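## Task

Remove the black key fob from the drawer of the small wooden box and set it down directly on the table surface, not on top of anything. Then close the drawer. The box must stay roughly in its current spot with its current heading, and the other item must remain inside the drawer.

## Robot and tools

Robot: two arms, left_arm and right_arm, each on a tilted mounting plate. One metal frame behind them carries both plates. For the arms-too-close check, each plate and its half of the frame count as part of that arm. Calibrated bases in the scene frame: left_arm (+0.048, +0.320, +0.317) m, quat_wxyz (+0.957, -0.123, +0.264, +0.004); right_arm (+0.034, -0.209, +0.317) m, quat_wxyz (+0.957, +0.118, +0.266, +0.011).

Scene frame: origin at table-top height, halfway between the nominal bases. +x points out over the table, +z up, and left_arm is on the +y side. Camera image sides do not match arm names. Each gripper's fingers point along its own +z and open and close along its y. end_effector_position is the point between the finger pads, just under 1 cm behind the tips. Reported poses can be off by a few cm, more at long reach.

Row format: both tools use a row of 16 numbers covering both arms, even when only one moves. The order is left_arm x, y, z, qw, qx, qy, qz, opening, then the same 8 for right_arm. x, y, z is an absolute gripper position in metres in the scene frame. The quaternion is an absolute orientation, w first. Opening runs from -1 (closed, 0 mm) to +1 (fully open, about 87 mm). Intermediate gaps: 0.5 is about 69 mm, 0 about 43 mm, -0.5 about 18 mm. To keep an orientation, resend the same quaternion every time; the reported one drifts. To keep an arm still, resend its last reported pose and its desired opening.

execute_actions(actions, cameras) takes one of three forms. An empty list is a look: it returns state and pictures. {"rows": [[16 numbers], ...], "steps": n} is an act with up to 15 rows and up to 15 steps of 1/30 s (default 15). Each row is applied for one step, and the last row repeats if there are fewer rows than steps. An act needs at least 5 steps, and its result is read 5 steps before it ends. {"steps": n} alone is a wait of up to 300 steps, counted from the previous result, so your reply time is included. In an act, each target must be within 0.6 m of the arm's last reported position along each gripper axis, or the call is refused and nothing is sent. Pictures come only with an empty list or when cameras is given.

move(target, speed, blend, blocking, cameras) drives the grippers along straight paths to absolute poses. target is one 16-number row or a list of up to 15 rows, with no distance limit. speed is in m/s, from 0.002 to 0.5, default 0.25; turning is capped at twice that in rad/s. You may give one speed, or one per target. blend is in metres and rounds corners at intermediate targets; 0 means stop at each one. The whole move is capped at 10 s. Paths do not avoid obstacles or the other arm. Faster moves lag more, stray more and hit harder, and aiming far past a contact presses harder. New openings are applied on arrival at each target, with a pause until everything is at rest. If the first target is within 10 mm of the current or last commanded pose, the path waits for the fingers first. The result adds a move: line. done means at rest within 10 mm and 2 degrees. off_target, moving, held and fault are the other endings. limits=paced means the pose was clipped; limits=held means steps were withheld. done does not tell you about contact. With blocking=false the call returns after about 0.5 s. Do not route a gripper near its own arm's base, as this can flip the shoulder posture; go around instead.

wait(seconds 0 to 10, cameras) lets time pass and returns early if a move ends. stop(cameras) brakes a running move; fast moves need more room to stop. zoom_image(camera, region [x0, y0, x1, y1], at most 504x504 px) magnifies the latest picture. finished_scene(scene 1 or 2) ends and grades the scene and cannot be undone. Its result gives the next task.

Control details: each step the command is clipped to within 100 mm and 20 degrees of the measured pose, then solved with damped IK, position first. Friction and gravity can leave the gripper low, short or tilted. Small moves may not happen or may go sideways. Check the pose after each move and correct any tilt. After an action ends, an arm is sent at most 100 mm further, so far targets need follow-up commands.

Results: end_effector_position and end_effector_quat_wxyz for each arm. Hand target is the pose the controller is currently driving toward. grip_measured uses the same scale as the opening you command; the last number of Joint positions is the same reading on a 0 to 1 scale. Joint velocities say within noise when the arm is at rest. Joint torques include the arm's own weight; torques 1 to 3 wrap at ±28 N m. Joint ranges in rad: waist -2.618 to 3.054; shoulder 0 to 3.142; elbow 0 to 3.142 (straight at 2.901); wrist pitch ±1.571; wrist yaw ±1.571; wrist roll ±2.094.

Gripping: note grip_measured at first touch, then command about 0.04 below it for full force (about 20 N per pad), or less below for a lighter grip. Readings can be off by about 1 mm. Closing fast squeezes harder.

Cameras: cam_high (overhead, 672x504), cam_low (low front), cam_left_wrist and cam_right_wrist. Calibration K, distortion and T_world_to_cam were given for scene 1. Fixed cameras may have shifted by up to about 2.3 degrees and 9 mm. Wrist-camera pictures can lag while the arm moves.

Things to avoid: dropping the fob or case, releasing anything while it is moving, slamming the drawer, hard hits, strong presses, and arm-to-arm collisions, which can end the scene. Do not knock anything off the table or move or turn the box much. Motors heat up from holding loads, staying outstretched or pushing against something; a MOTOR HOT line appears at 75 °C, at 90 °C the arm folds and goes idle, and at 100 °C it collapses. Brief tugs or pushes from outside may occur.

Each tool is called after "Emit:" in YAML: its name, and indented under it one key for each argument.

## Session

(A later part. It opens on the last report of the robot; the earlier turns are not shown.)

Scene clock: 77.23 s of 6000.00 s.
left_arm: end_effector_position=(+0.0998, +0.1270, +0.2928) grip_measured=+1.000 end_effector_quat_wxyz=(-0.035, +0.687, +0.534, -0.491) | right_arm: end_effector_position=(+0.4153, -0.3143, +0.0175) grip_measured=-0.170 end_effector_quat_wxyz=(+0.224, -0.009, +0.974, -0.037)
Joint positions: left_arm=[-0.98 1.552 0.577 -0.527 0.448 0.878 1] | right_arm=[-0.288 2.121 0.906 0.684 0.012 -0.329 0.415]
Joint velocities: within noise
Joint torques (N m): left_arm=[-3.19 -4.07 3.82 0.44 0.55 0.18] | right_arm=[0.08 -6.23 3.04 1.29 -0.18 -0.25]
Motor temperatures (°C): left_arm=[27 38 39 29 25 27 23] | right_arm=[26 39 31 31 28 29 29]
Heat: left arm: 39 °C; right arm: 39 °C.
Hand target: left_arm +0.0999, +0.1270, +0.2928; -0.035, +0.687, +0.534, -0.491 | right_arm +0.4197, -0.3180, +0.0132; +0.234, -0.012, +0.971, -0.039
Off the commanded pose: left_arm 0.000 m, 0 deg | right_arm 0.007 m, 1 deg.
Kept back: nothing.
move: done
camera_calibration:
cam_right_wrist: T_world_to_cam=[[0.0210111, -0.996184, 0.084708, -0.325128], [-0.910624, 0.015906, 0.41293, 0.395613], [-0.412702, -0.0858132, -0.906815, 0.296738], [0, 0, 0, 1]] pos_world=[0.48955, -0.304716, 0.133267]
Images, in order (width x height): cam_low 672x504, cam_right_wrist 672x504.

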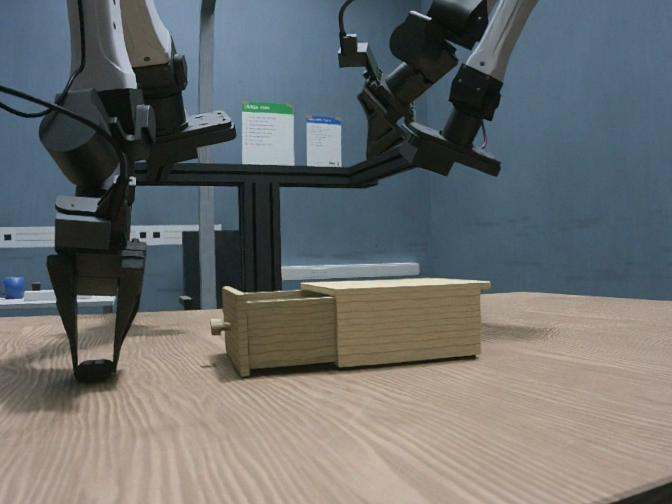

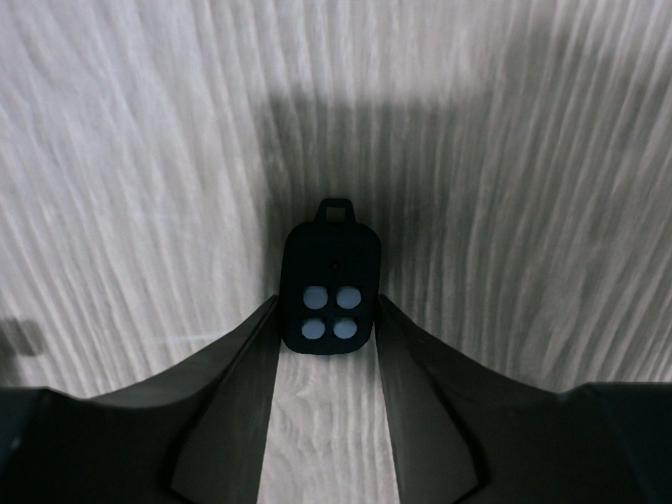

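Emit:
move:
  target: [0.0998, 0.1270, 0.2928, -0.035, 0.687, 0.534, -0.491, 1, 0.420, -0.318, 0.007, 0.2347, -0.0120, 0.9710, -0.0390, -0.35]
  speed: 0.05
  cameras: ["cam_low", "cam_right_wrist"]

Emit:
zoom_image:
  camera: "cam_low"
  region: [20, 300, 220, 450]

Scene clock: 78.17 s of 6000.00 s.
left_arm: end_effector_position=(+0.0998, +0.1270, +0.2928) grip_measured=+1.000 end_effector_quat_wxyz=(-0.035, +0.687, +0.534, -0.491) | right_arm: end_effector_position=(+0.4151, -0.3143, +0.0169) grip_measured=-0.170 end_effector_quat_wxyz=(+0.225, -0.010, +0.974, -0.038)
Joint positions: left_arm=[-0.98 1.552 0.577 -0.527 0.448 0.878 1] | right_arm=[-0.288 2.123 0.906 0.688 0.012 -0.33 0.415]
Joint velocities: within noise
Joint torques (N m): left_arm=[-3.23 -4.11 3.82 0.44 0.54 0.18] | right_arm=[0.16 -4.6 4.38 1.33 -0.16 -0.22]
Motor temperatures (°C): left_arm=[27 38 39 29 25 27 23] | right_arm=[26 39 31 31 28 29 29]
Heat: left arm: 39 °C; right arm: 39 °C.
Hand target: left_arm +0.0999, +0.1270, +0.2928; -0.035, +0.687, +0.534, -0.491 | right_arm +0.4194, -0.3179, +0.0076; +0.234, -0.012, +0.971, -0.039
Off the commanded pose: left_arm 0.000 m, 0 deg | right_arm 0.012 m, 1 deg.
Kept back: nothing.
move: off_target (right_arm)
camera_calibration:
cam_right_wrist: T_world_to_cam=[[0.0212319, -0.996146, 0.0851051, -0.325078], [-0.910918, 0.0158079, 0.412284, 0.395799], [-0.412041, -0.0862773, -0.907072, 0.295727], [0, 0, 0, 1]] pos_world=[0.489294, -0.304567, 0.132729]
Images, in order (width x height): cam_low 672x504, cam_right_wrist 672x504.

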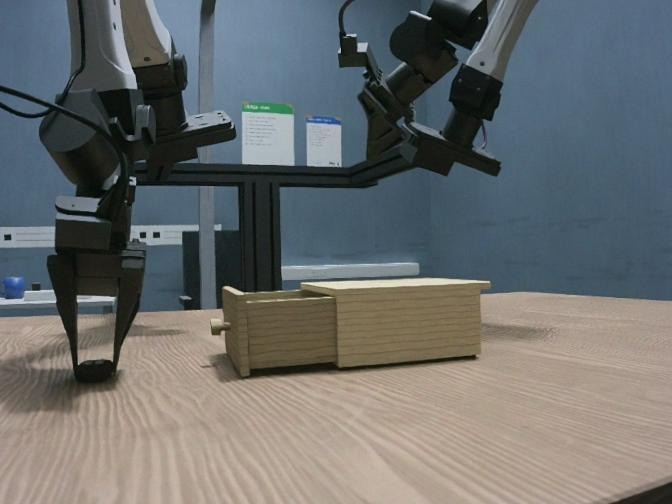

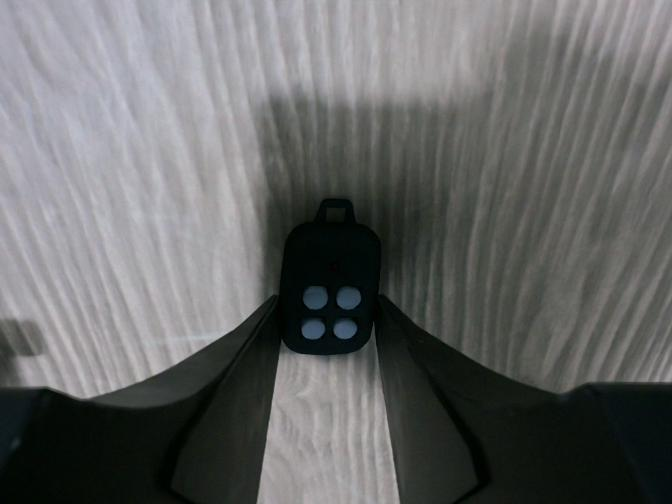

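Scaled by 2.520 from the camera's 672x504 image, which has a finer 960x720 frame.

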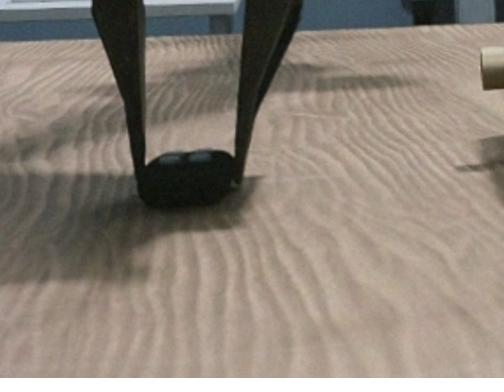

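Emit:
move:
  target:
    - [0.0998, 0.1270, 0.2928, -0.035, 0.687, 0.534, -0.491, 1, 0.416, -0.316, 0.012, 0.2300, -0.0110, 0.9720, -0.0385, 0.05]
    - [0.0998, 0.1270, 0.2928, -0.035, 0.687, 0.534, -0.491, 1, 0.405, -0.316, 0.10, 0.2300, -0.0110, 0.9720, -0.0385, 0.05]
  speed: [0.05, 0.15]

Scene clock: 80.77 s of 6000.00 s.
left_arm: end_effector_position=(+0.0998, +0.1270, +0.2928) grip_measured=+1.000 end_effector_quat_wxyz=(-0.035, +0.687, +0.534, -0.491) | right_arm: end_effector_position=(+0.4009, -0.3171, +0.0910) grip_measured=+0.050 end_effector_quat_wxyz=(+0.223, -0.010, +0.974, -0.037)
Joint positions: left_arm=[-0.98 1.552 0.577 -0.527 0.448 0.878 1] | right_arm=[-0.29 1.793 0.723 0.536 0.011 -0.332 0.525]
Joint velocities: within noise
Joint torques (N m): left_arm=[-3.23 -4.08 3.82 0.44 0.54 0.2] | right_arm=[1.63 -9.88 1.61 0.88 -0.02 -0.11]
Motor temperatures (°C): left_arm=[27 38 39 29 25 27 23] | right_arm=[26 39 31 31 28 29 29]
Heat: left arm: 39 °C; right arm: 39 °C.
Hand target: left_arm +0.0999, +0.1270, +0.2928; -0.035, +0.687, +0.534, -0.491 | right_arm +0.4051, -0.3160, +0.0997; +0.230, -0.011, +0.972, -0.039
Off the commanded pose: left_arm 0.000 m, 0 deg | right_arm 0.010 m, 1 deg.
Kept back: nothing.
move: done
camera_calibration:
cam_right_wrist: T_world_to_cam=[[0.0227338, -0.996148, 0.0846872, -0.334434], [-0.909184, 0.0146286, 0.416137, 0.35094], [-0.415773, -0.0864566, -0.90535, 0.358156], [0, 0, 0, 1]] pos_world=[0.475584, -0.307315, 0.20654]

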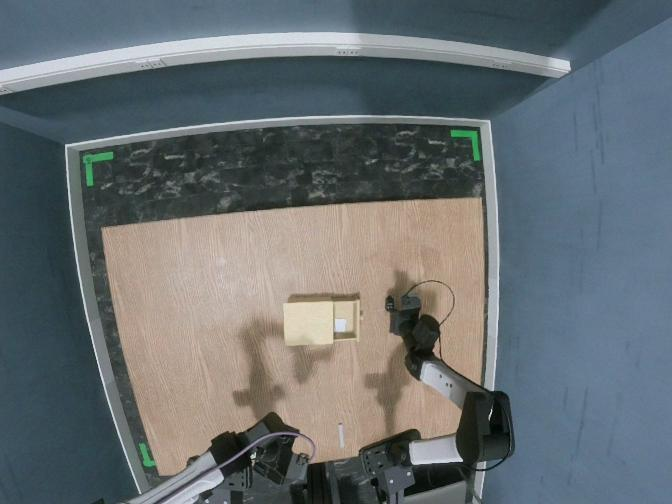

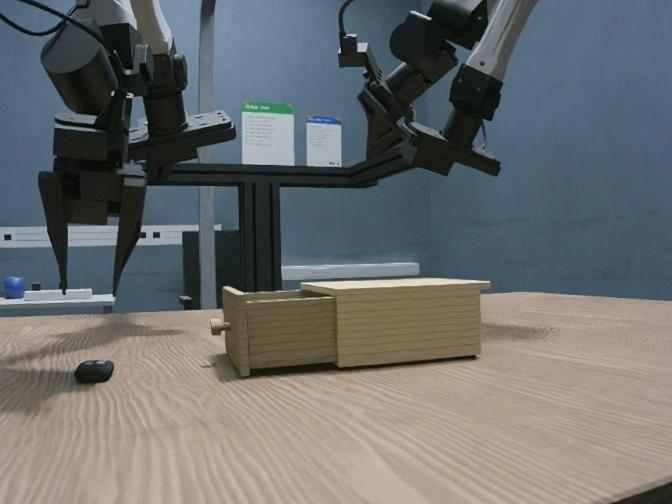

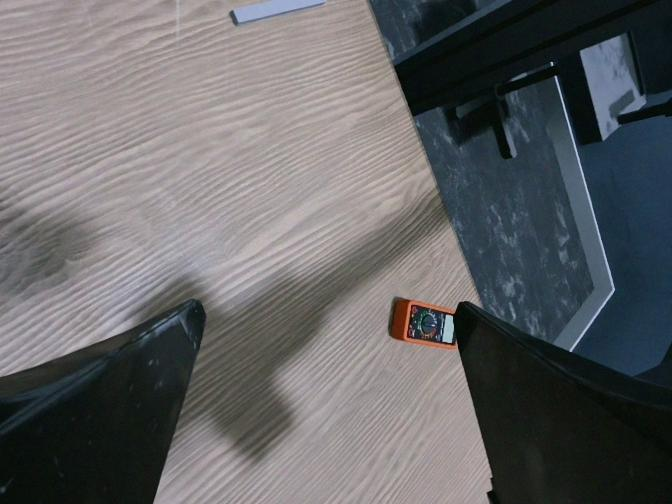

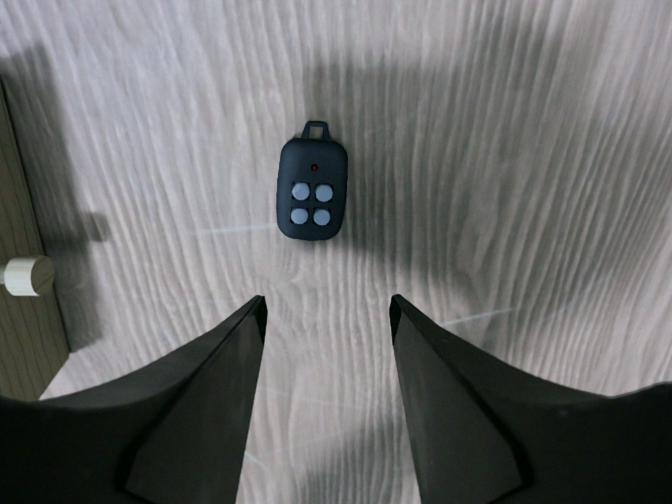

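Emit:
move:
  target:
    - [0.0998, 0.1270, 0.2928, -0.035, 0.687, 0.534, -0.491, 1, 0.410, -0.245, 0.110, 0, 0, 1, 0, -1]
    - [0.0998, 0.1270, 0.2928, -0.035, 0.687, 0.534, -0.491, 1, 0.410, -0.243, 0.046, 0, 0, 1, 0, -1]
  speed: [0.25, 0.15]
  blend: 0.015

Scene clock: 83.07 s of 6000.00 s.
left_arm: end_effector_position=(+0.0998, +0.1270, +0.2928) grip_measured=+1.000 end_effector_quat_wxyz=(-0.035, +0.687, +0.534, -0.491) | right_arm: end_effector_position=(+0.4062, -0.2391, +0.0514) grip_measured=-0.973 end_effector_quat_wxyz=(-0.005, -0.006, +1.000, +0.004)
Joint positions: left_arm=[-0.98 1.552 0.577 -0.527 0.448 0.878 1] | right_arm=[-0.083 2.085 1.276 -0.21 0.184 -0.126 0.013]
Joint velocities: within noise
Joint torques (N m): left_arm=[-3.22 -4.08 3.84 0.44 0.54 0.18] | right_arm=[1.8 -7.86 4.83 0.32 -0.01 -0.13]
Motor temperatures (°C): left_arm=[27 38 39 29 25 27 23] | right_arm=[26 39 31 31 28 29 29]
Heat: left arm: 39 °C; right arm: 39 °C.
Hand target: left_arm +0.0999, +0.1270, +0.2928; -0.035, +0.687, +0.534, -0.491 | right_arm +0.4099, -0.2430, +0.0462; +0.000, +0.000, +1.000, +0.000
Off the commanded pose: left_arm 0.000 m, 0 deg | right_arm 0.008 m, 1 deg.
Kept back: nothing.
move: done
camera_calibration:
cam_right_wrist: T_world_to_cam=[[0.033386, -0.999395, -0.00969729, -0.25378], [-0.630471, -0.0285883, 0.775686, 0.22906], [-0.775494, -0.0197832, -0.631045, 0.479222], [0, 0, 0, 1]] pos_world=[0.524522, -0.237598, 0.122271]

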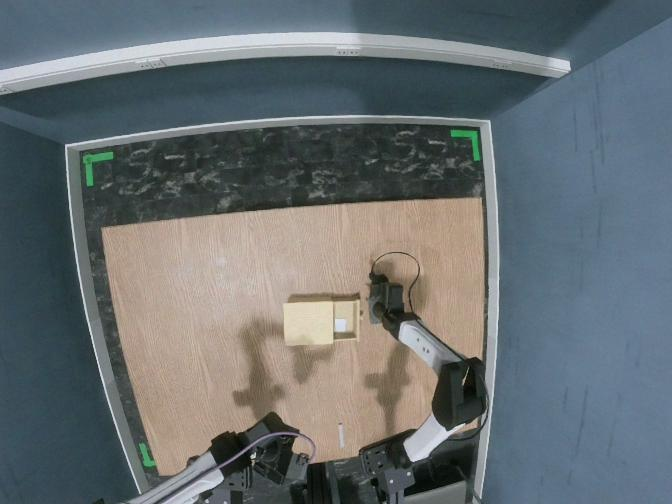

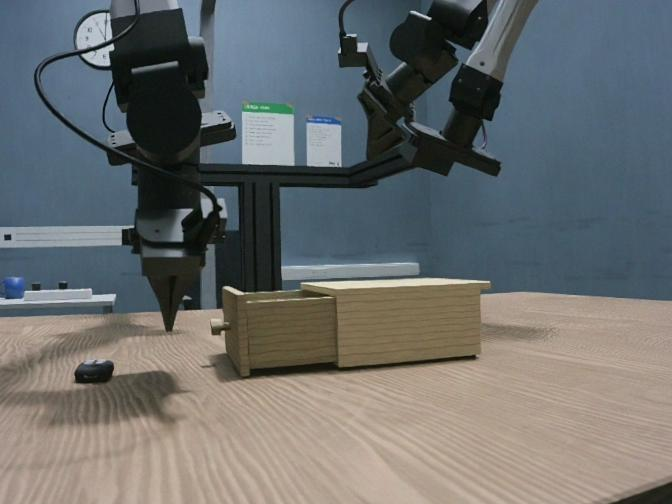

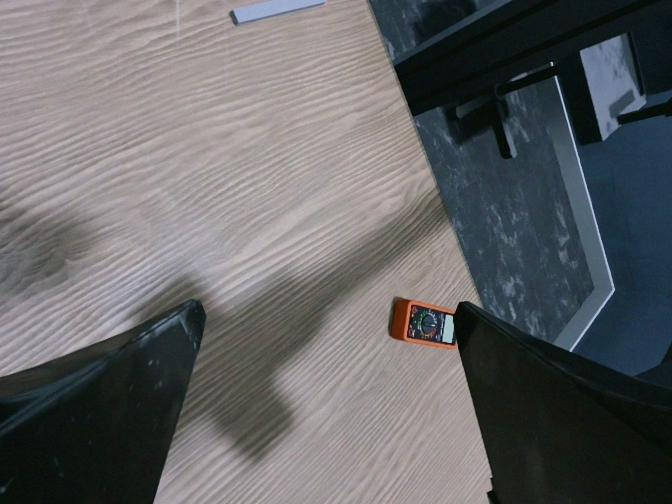

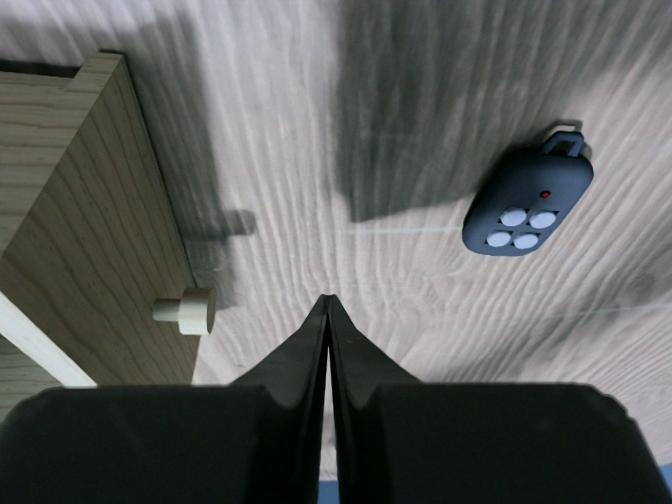

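Emit:
move:
  target: [0.0998, 0.1270, 0.2928, -0.035, 0.687, 0.534, -0.491, 1, 0.411, -0.125, 0.046, 0, 0, 1, 0, -1]
  speed: 0.08

Scene clock: 85.17 s of 6000.00 s.
left_arm: end_effector_position=(+0.0998, +0.1270, +0.2928) grip_measured=+1.000 end_effector_quat_wxyz=(-0.035, +0.687, +0.534, -0.491) | right_arm: end_effector_position=(+0.4091, -0.1588, +0.0521) grip_measured=-0.974 end_effector_quat_wxyz=(-0.005, -0.006, +0.999, -0.046)
Joint positions: left_arm=[-0.98 1.552 0.577 -0.527 0.448 0.878 1] | right_arm=[0.15 2.179 1.347 -0.247 0.401 0.086 0.013]
Joint velocities: within noise
Joint torques (N m): left_arm=[-3.23 -4.11 3.84 0.43 0.54 0.19] | right_arm=[7.71 -6.79 5.27 0.35 -0.7 0.26]
Motor temperatures (°C): left_arm=[27 37 39 29 25 27 23] | right_arm=[26 39 31 31 28 29 29]
Heat: left arm: 39 °C; right arm: 39 °C.
Hand target: left_arm +0.0999, +0.1270, +0.2928; -0.035, +0.687, +0.534, -0.491 | right_arm +0.4099, -0.1259, +0.0481; -0.001, -0.001, +1.000, -0.001
Off the commanded pose: left_arm 0.000 m, 0 deg | right_arm 0.034 m, 5 deg.
Kept back: nothing.
move: off_target (right_arm)
camera_calibration:
cam_right_wrist: T_world_to_cam=[[0.0328334, -0.995396, 0.0900491, -0.177995], [-0.630706, 0.0492577, 0.774457, 0.245185], [-0.775327, -0.0822226, -0.626185, 0.473208], [0, 0, 0, 1]] pos_world=[0.527375, -0.150345, 0.122459]

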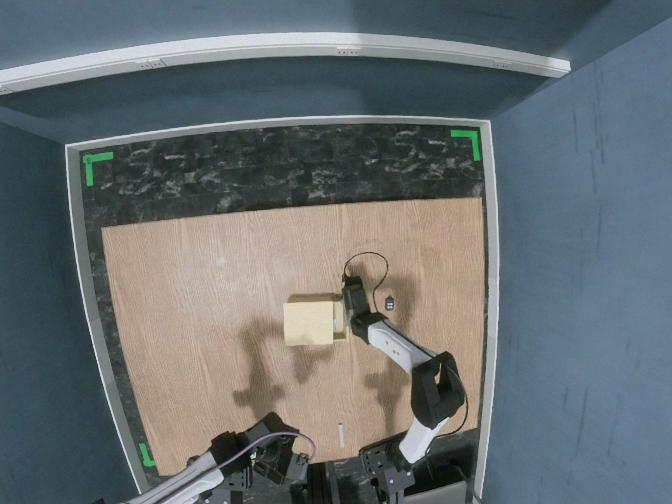

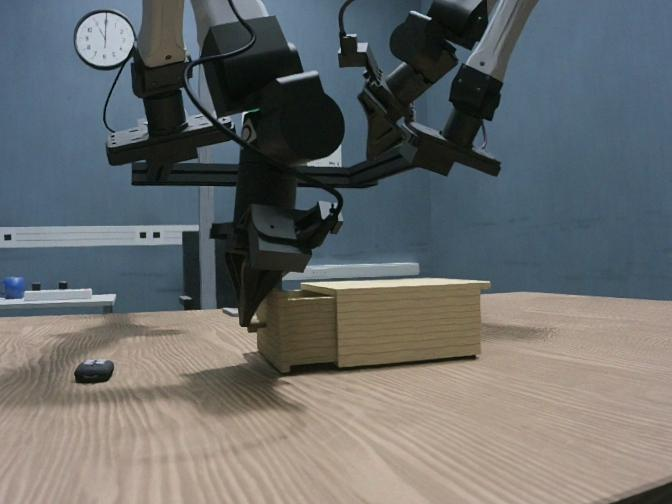

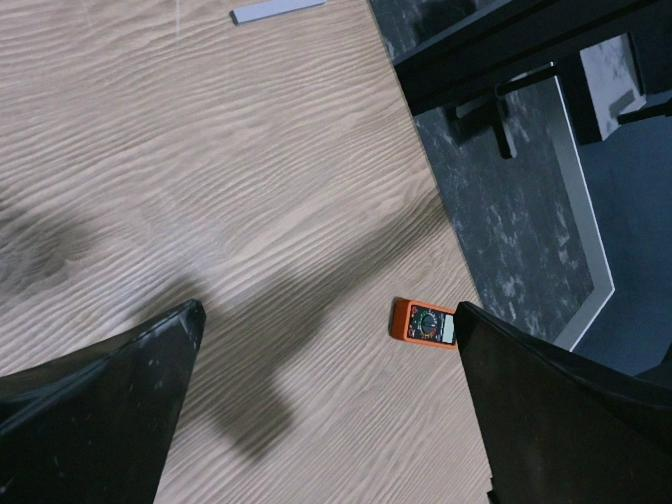

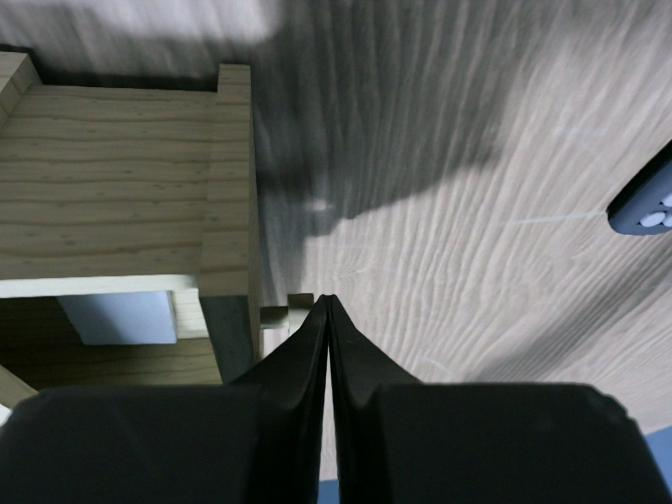

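Emit:
move:
  target: [0.0998, 0.1270, 0.2928, -0.035, 0.687, 0.534, -0.491, 1, 0.411, -0.090, 0.046, 0, 0, 1, 0, -1]
  speed: 0.08

Scene clock: 86.17 s of 6000.00 s.
left_arm: end_effector_position=(+0.0998, +0.1270, +0.2928) grip_measured=+1.000 end_effector_quat_wxyz=(-0.035, +0.687, +0.534, -0.491) | right_arm: end_effector_position=(+0.4083, -0.1275, +0.0523) grip_measured=-0.974 end_effector_quat_wxyz=(-0.008, -0.009, +0.999, -0.051)
Joint positions: left_arm=[-0.98 1.552 0.577 -0.527 0.448 0.878 1] | right_arm=[0.224 2.228 1.404 -0.292 0.443 0.155 0.013]
Joint velocities: within noise
Joint torques (N m): left_arm=[-3.22 -4.1 3.77 0.43 0.54 0.18] | right_arm=[8.5 -6.83 5.53 0.43 -0.74 0.26]
Motor temperatures (°C): left_arm=[27 37 39 29 25 27 23] | right_arm=[26 39 31 31 28 29 29]
Heat: left arm: 39 °C; right arm: 39 °C.
Hand target: left_arm +0.0999, +0.1270, +0.2928; -0.035, +0.687, +0.534, -0.491 | right_arm +0.4098, -0.0912, +0.0486; -0.001, -0.001, +1.000, -0.001
Off the commanded pose: left_arm 0.000 m, 0 deg | right_arm 0.038 m, 6 deg.
Kept back: nothing.
move: off_target (right_arm)
camera_calibration:
cam_right_wrist: T_world_to_cam=[[0.03891, -0.994309, 0.0991776, -0.149652], [-0.626004, 0.0531055, 0.77801, 0.241374], [-0.778849, -0.0923579, -0.620375, 0.475118], [0, 0, 0, 1]] pos_world=[0.526969, -0.117738, 0.121802]

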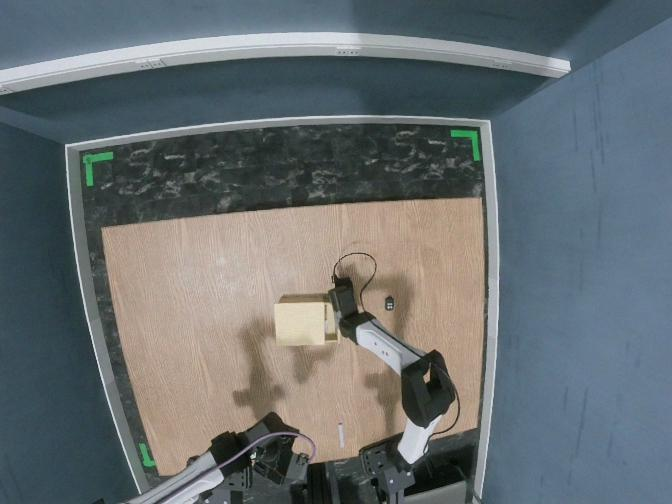

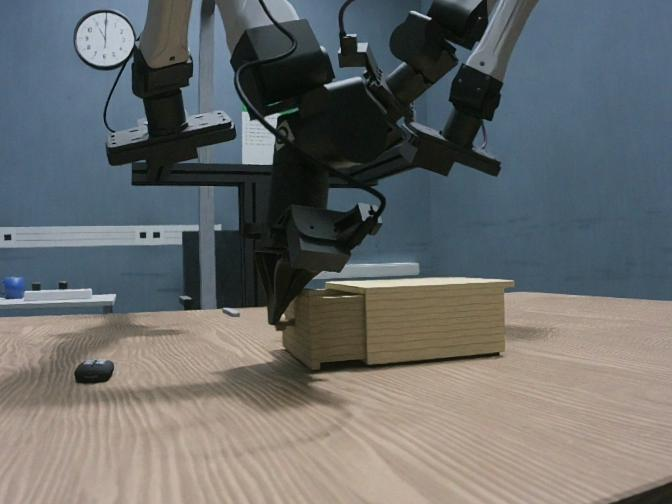

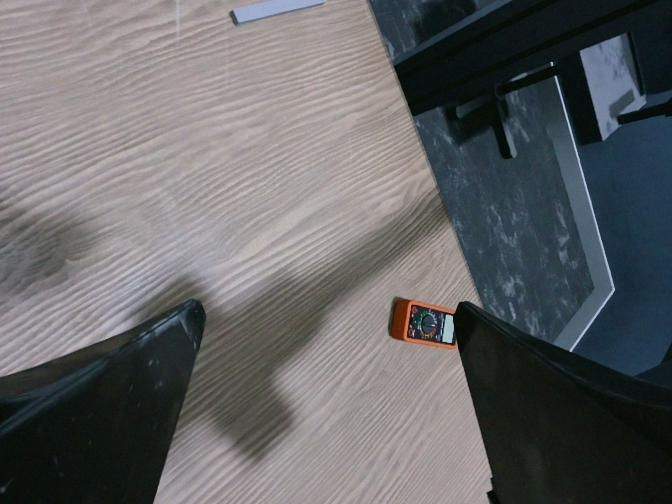

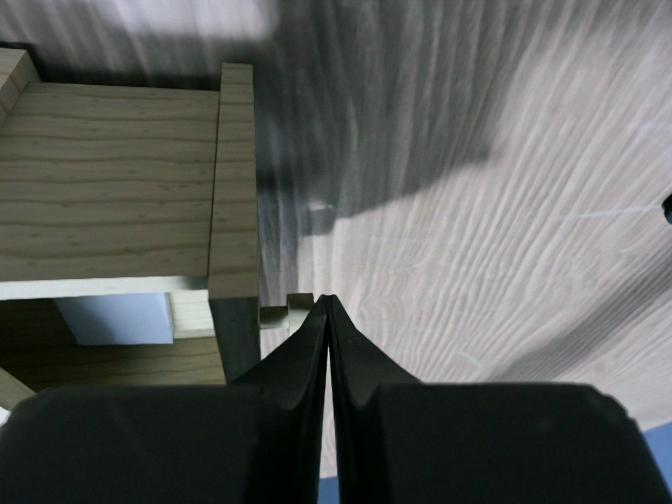

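Emit:
move:
  target: [0.405, 0.145, 0.14, 0, 0, 1, 0, -1, 0.409, -0.125, 0.048, 0, 0, 1, 0, -1]
  speed: 0.4

Scene clock: 90.33 s of 6000.00 s.
left_arm: end_effector_position=(+0.4047, +0.1387, +0.1465) grip_measured=-0.993 end_effector_quat_wxyz=(+0.006, +0.006, +1.000, -0.015) | right_arm: end_effector_position=(+0.4012, -0.1308, +0.0433) grip_measured=-0.974 end_effector_quat_wxyz=(-0.012, -0.007, +1.000, -0.024)
Joint positions: left_arm=[-0.525 2.08 1.377 -0.474 -0.449 -0.404 0.003] | right_arm=[0.191 2.229 1.368 -0.244 0.375 0.126 0.013]
Joint velocities: within noise
Joint torques (N m): left_arm=[-4.16 -8.34 5.48 0.46 -0.19 0.07] | right_arm=[4.12 -10.96 2.41 0.31 -0.44 -0.16]
Motor temperatures (°C): left_arm=[27 38 39 29 25 27 23] | right_arm=[26 39 31 31 28 29 29]
Heat: left arm: 39 °C; right arm: 39 °C.
Hand target: left_arm +0.4050, +0.1450, +0.1402; +0.000, +0.000, +1.000, +0.000 | right_arm +0.4089, -0.1251, +0.0482; +0.000, +0.000, +1.000, -0.001
Off the commanded pose: left_arm 0.009 m, 2 deg | right_arm 0.011 m, 3 deg.
Kept back: nothing.
move: off_target (right_arm)
camera_calibration:
cam_left_wrist: T_world_to_cam=[[-0.0145265, -0.999746, 0.0172169, 0.140021], [-0.668873, 0.0225148, 0.743036, 0.183349], [-0.743235, -0.000722228, -0.66903, 0.539814], [0, 0, 0, 1]] pos_world=[0.52588, 0.136247, 0.222506]
cam_right_wrist: T_world_to_cam=[[0.0355456, -0.998283, 0.0465544, -0.148598], [-0.618894, 0.0145871, 0.785339, 0.235887], [-0.78467, -0.0567275, -0.617313, 0.470607], [0, 0, 0, 1]] pos_world=[0.520542, -0.125087, 0.112178]

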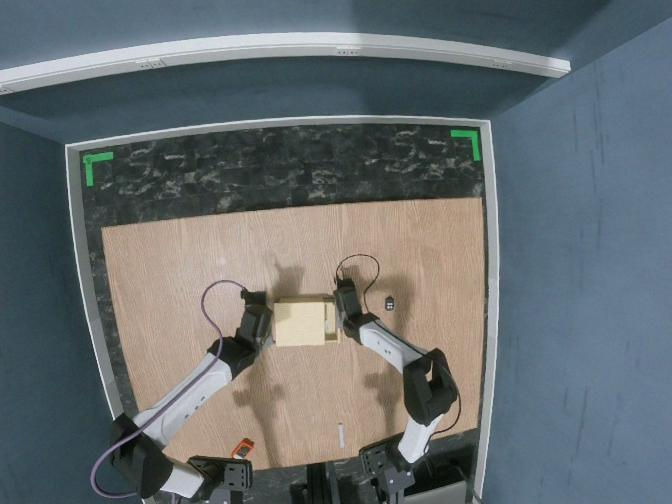

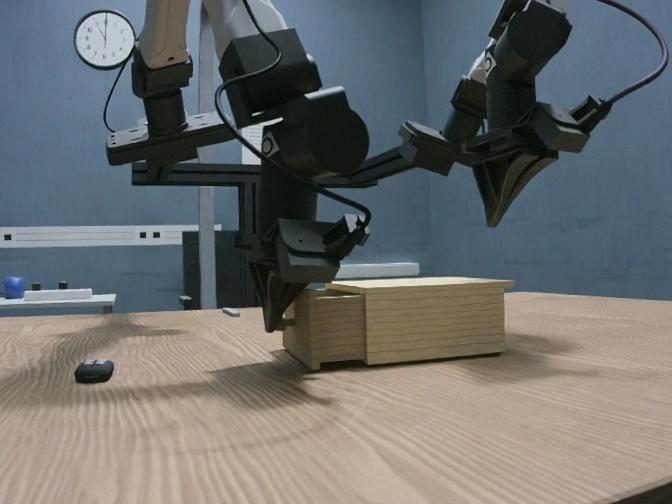

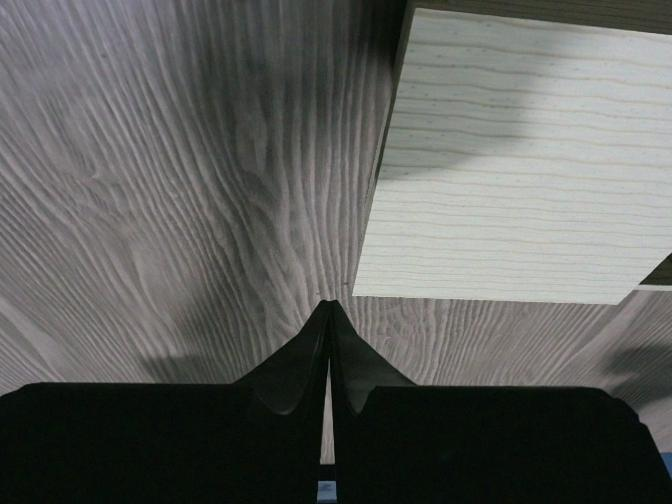

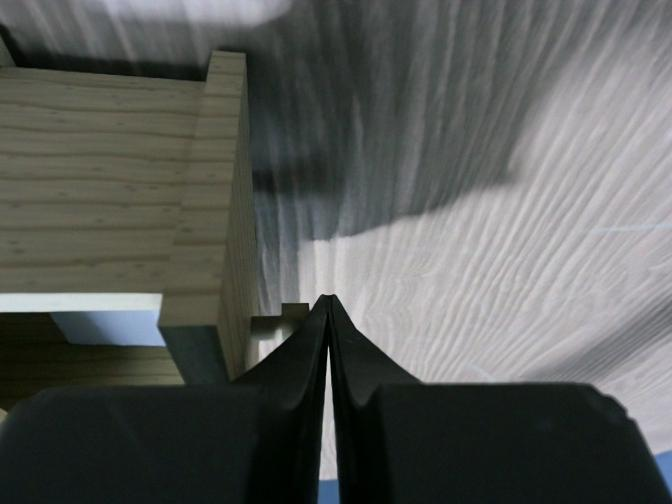

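Emit:
move:
  target:
    - [0.405, 0.172, 0.120, 0, 0, 0.9659, -0.2588, -1, 0.409, -0.125, 0.048, 0, 0, 1, 0, -1]
    - [0.405, 0.160, 0.042, 0, 0, 0.9659, -0.2588, -1, 0.409, -0.125, 0.048, 0, 0, 1, 0, -1]
  speed: [0.4, 0.15]
  blend: 0.02

Scene clock: 93.17 s of 6000.00 s.
left_arm: end_effector_position=(+0.4027, +0.1592, +0.0465) grip_measured=-0.993 end_effector_quat_wxyz=(-0.004, +0.001, +0.967, -0.253) | right_arm: end_effector_position=(+0.4013, -0.1307, +0.0433) grip_measured=-0.974 end_effector_quat_wxyz=(-0.012, -0.007, +1.000, -0.024)
Joint positions: left_arm=[-0.182 2.258 1.286 -0.059 0.185 -0.085 0.003] | right_arm=[0.191 2.229 1.368 -0.244 0.375 0.126 0.013]
Joint velocities: within noise
Joint torques (N m): left_arm=[-3.18 -9.02 3.43 0.77 0.41 0.27] | right_arm=[4.26 -10.96 2.37 0.3 -0.43 -0.13]
Motor temperatures (°C): left_arm=[27 39 39 29 25 27 23] | right_arm=[26 40 31 30 28 29 29]
Heat: left arm: 39 °C; right arm: 40 °C.
Hand target: left_arm +0.4049, +0.1600, +0.0421; +0.000, +0.000, +0.966, -0.259 | right_arm +0.4090, -0.1250, +0.0482; +0.000, -0.001, +1.000, -0.001
Off the commanded pose: left_arm 0.005 m, 1 deg | right_arm 0.011 m, 3 deg.
Kept back: nothing.
move: off_target (right_arm)
camera_calibration:
cam_left_wrist: T_world_to_cam=[[-0.00220721, -0.877685, 0.479233, 0.116363], [-0.655175, 0.363319, 0.662378, 0.199827], [-0.755474, -0.31252, -0.575839, 0.521634], [0, 0, 0, 1]] pos_world=[0.525259, 0.19255, 0.112251]
cam_right_wrist: T_world_to_cam=[[0.0357774, -0.998294, 0.0461321, -0.148608], [-0.619122, 0.0140949, 0.785168, 0.235985], [-0.784479, -0.0566527, -0.617562, 0.470606], [0, 0, 0, 1]] pos_world=[0.520601, -0.125019, 0.112196]

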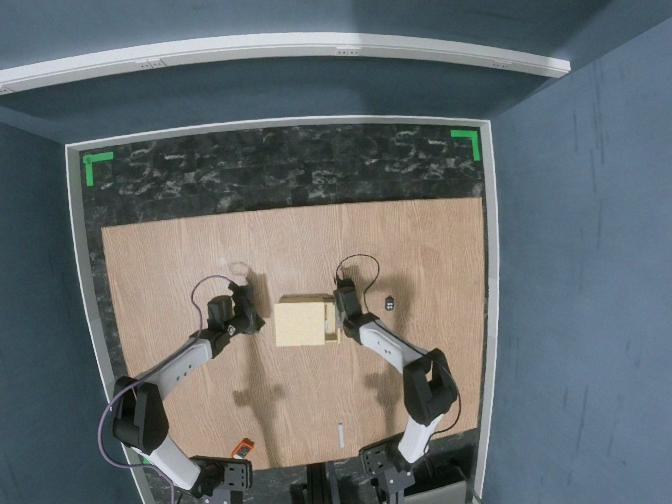

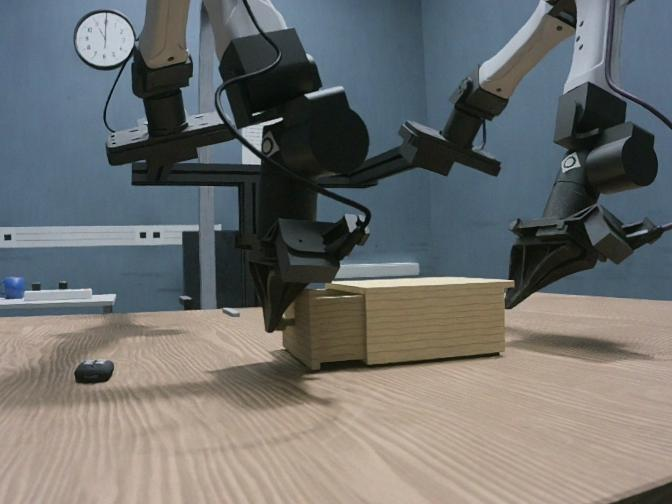

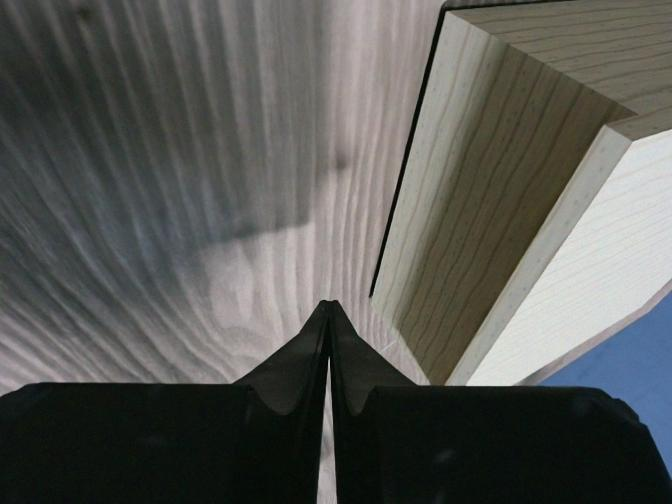

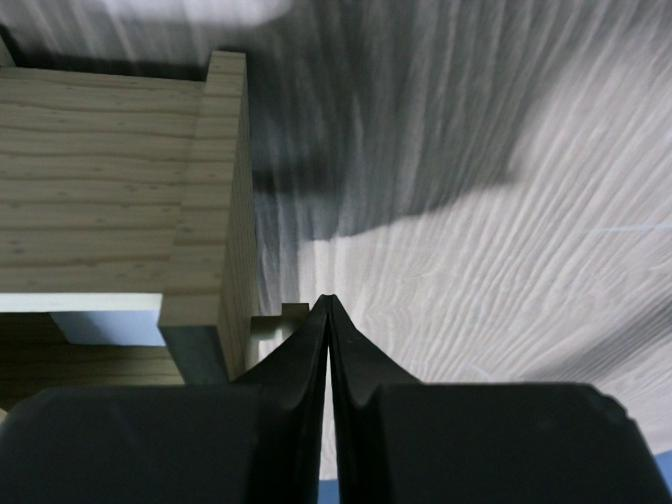

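Emit:
move:
  target:
    - [0.405, 0.120, 0.042, 0, 0, 0.9659, -0.2588, -1, 0.410, -0.120, 0.052, 0, 0, 1, 0, -1]
    - [0.405, 0.088, 0.042, 0, 0, 0.9659, -0.2588, -1, 0.410, -0.088, 0.050, 0, 0, 1, 0, -1]
  speed: [0.10, 0.06]
  blend: 0.005

Scene clock: 94.77 s of 6000.00 s.
left_arm: end_effector_position=(+0.4085, +0.1108, +0.0400) grip_measured=-0.993 end_effector_quat_wxyz=(+0.003, +0.000, +0.972, -0.235) | right_arm: end_effector_position=(+0.4061, -0.1198, +0.0524) grip_measured=-0.974 end_effector_quat_wxyz=(-0.008, -0.005, +0.999, -0.041)
Joint positions: left_arm=[-0.297 2.346 1.379 -0.043 0.086 -0.184 0.003] | right_arm=[0.234 2.229 1.397 -0.285 0.428 0.171 0.013]
Joint velocities: within noise
Joint torques (N m): left_arm=[-7.76 -8.44 4.22 0.95 0.56 -0.11] | right_arm=[8.29 -7.58 5.68 0.29 -0.55 0.18]
Motor temperatures (°C): left_arm=[27 40 39 29 25 27 23] | right_arm=[26 40 31 30 28 29 29]
Heat: left arm: 40 °C; right arm: 40 °C.
Hand target: left_arm +0.4043, +0.0887, +0.0427; +0.000, +0.000, +0.966, -0.259 | right_arm +0.4090, -0.0888, +0.0517; -0.001, -0.001, +1.000, +0.000
Off the commanded pose: left_arm 0.023 m, 3 deg | right_arm 0.032 m, 5 deg.
Kept back: nothing.
move: off_target (left_arm, right_arm)
camera_calibration:
cam_left_wrist: T_world_to_cam=[[-0.0039835, -0.894966, 0.446117, 0.0809856], [-0.665781, 0.335243, 0.666594, 0.23284], [-0.746136, -0.294361, -0.597187, 0.502192], [0, 0, 0, 1]] pos_world=[0.530047, 0.142247, 0.108564]
cam_right_wrist: T_world_to_cam=[[0.0314366, -0.996344, 0.0794441, -0.138049], [-0.626368, 0.0423015, 0.778379, 0.238291], [-0.778894, -0.0742308, -0.622748, 0.476526], [0, 0, 0, 1]] pos_world=[0.524761, -0.112252, 0.122242]

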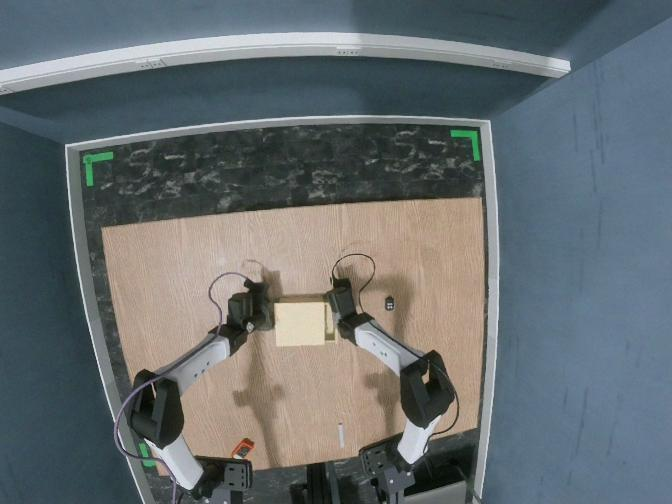

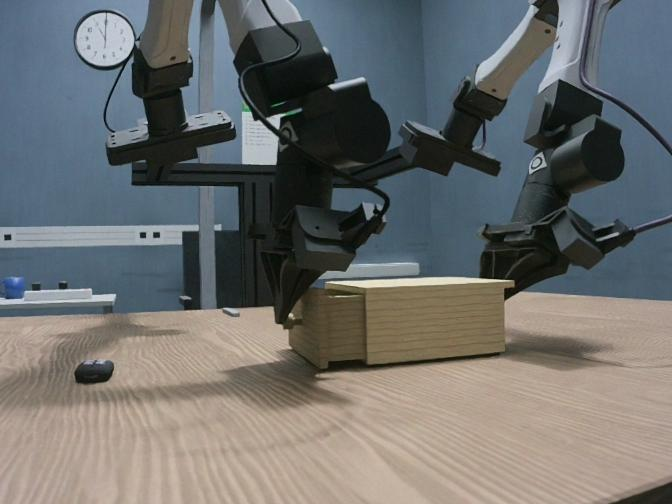

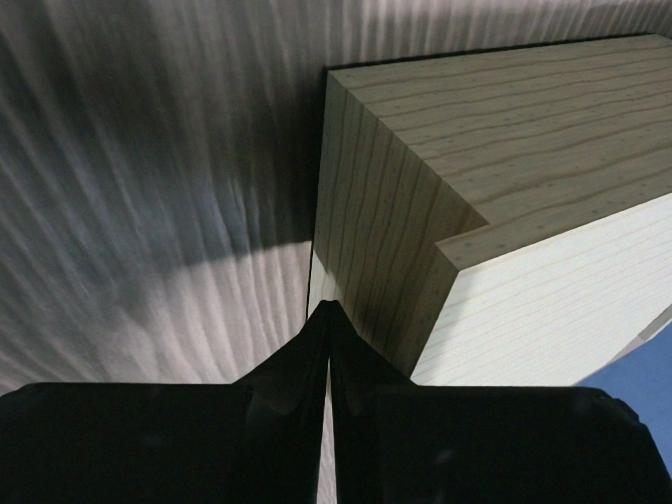

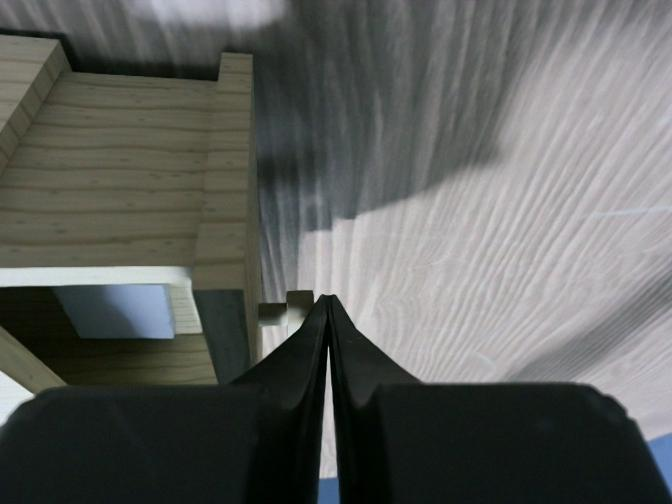

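Emit:
move:
  target: [0.405, 0.068, 0.042, 0, 0, 0.9659, -0.2588, -1, 0.410, -0.052, 0.048, 0, 0, 1, 0, -1]
  speed: 0.05

Scene clock: 96.00 s of 6000.00 s.
left_arm: end_effector_position=(+0.4098, +0.1120, +0.0361) grip_measured=-0.993 end_effector_quat_wxyz=(+0.001, +0.001, +0.979, -0.205) | right_arm: end_effector_position=(+0.4082, -0.0960, +0.0541) grip_measured=-0.974 end_effector_quat_wxyz=(-0.009, -0.010, +0.998, -0.059)
Joint positions: left_arm=[-0.314 2.361 1.41 -0.075 0.018 -0.197 0.003] | right_arm=[0.299 2.283 1.477 -0.351 0.491 0.231 0.013]
Joint velocities: within noise
Joint torques (N m): left_arm=[-9.85 -7.86 4.41 1.19 1 -0.32] | right_arm=[9.74 -7.02 5.89 0.46 -0.88 0.28]
Motor temperatures (°C): left_arm=[27 40 39 29 25 27 23] | right_arm=[27 40 31 30 28 29 29]
Heat: left arm: 40 °C; right arm: 40 °C.
Hand target: left_arm +0.4033, +0.0709, +0.0446; -0.002, +0.001, +0.966, -0.258 | right_arm +0.4085, -0.0537, +0.0515; -0.002, -0.001, +1.000, -0.001
Off the commanded pose: left_arm 0.045 m, 6 deg | right_arm 0.044 m, 7 deg.
Kept back: nothing.
move: off_target (left_arm, right_arm)
camera_calibration:
cam_left_wrist: T_world_to_cam=[[-0.00414039, -0.920558, 0.390584, 0.0887001], [-0.661879, 0.295309, 0.688991, 0.237922], [-0.749599, -0.255667, -0.610521, 0.49872], [0, 0, 0, 1]] pos_world=[0.531683, 0.138899, 0.105908]
cam_right_wrist: T_world_to_cam=[[0.0422274, -0.992411, 0.115483, -0.12053], [-0.62455, 0.0639996, 0.778358, 0.238661], [-0.779843, -0.104993, -0.617108, 0.478053], [0, 0, 0, 1]] pos_world=[0.526952, -0.0846972, 0.123165]

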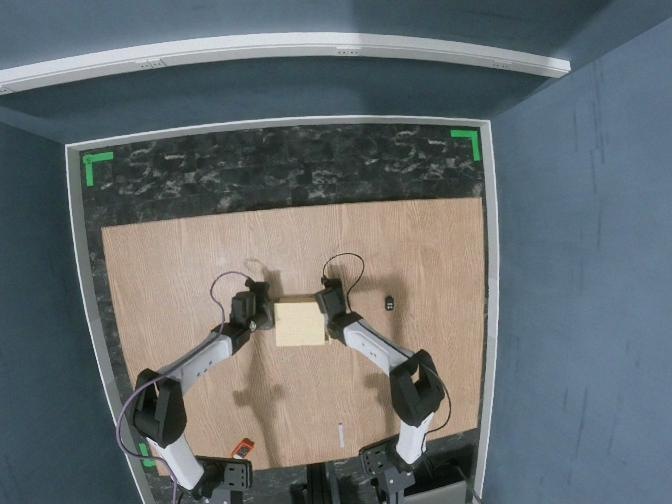

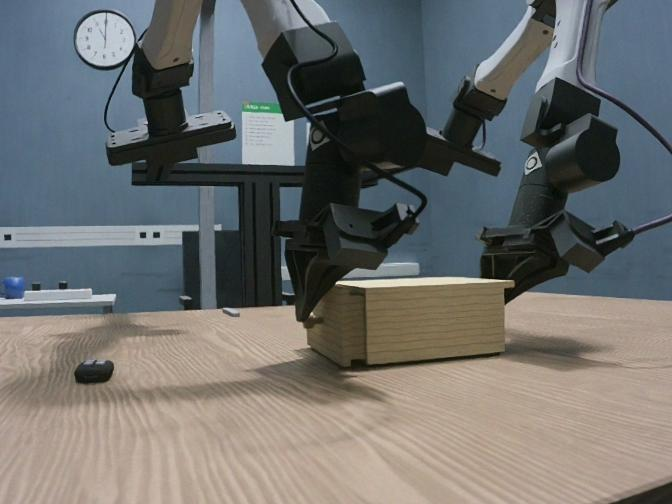

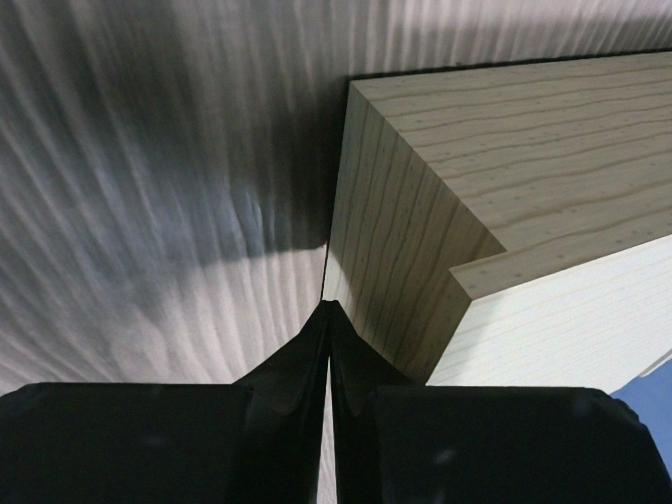

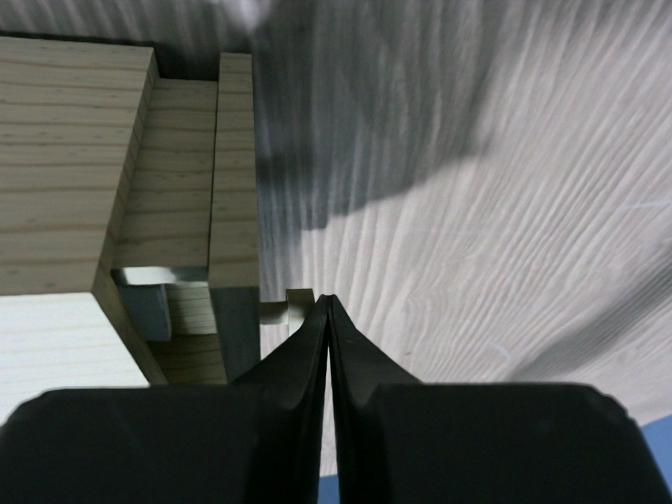

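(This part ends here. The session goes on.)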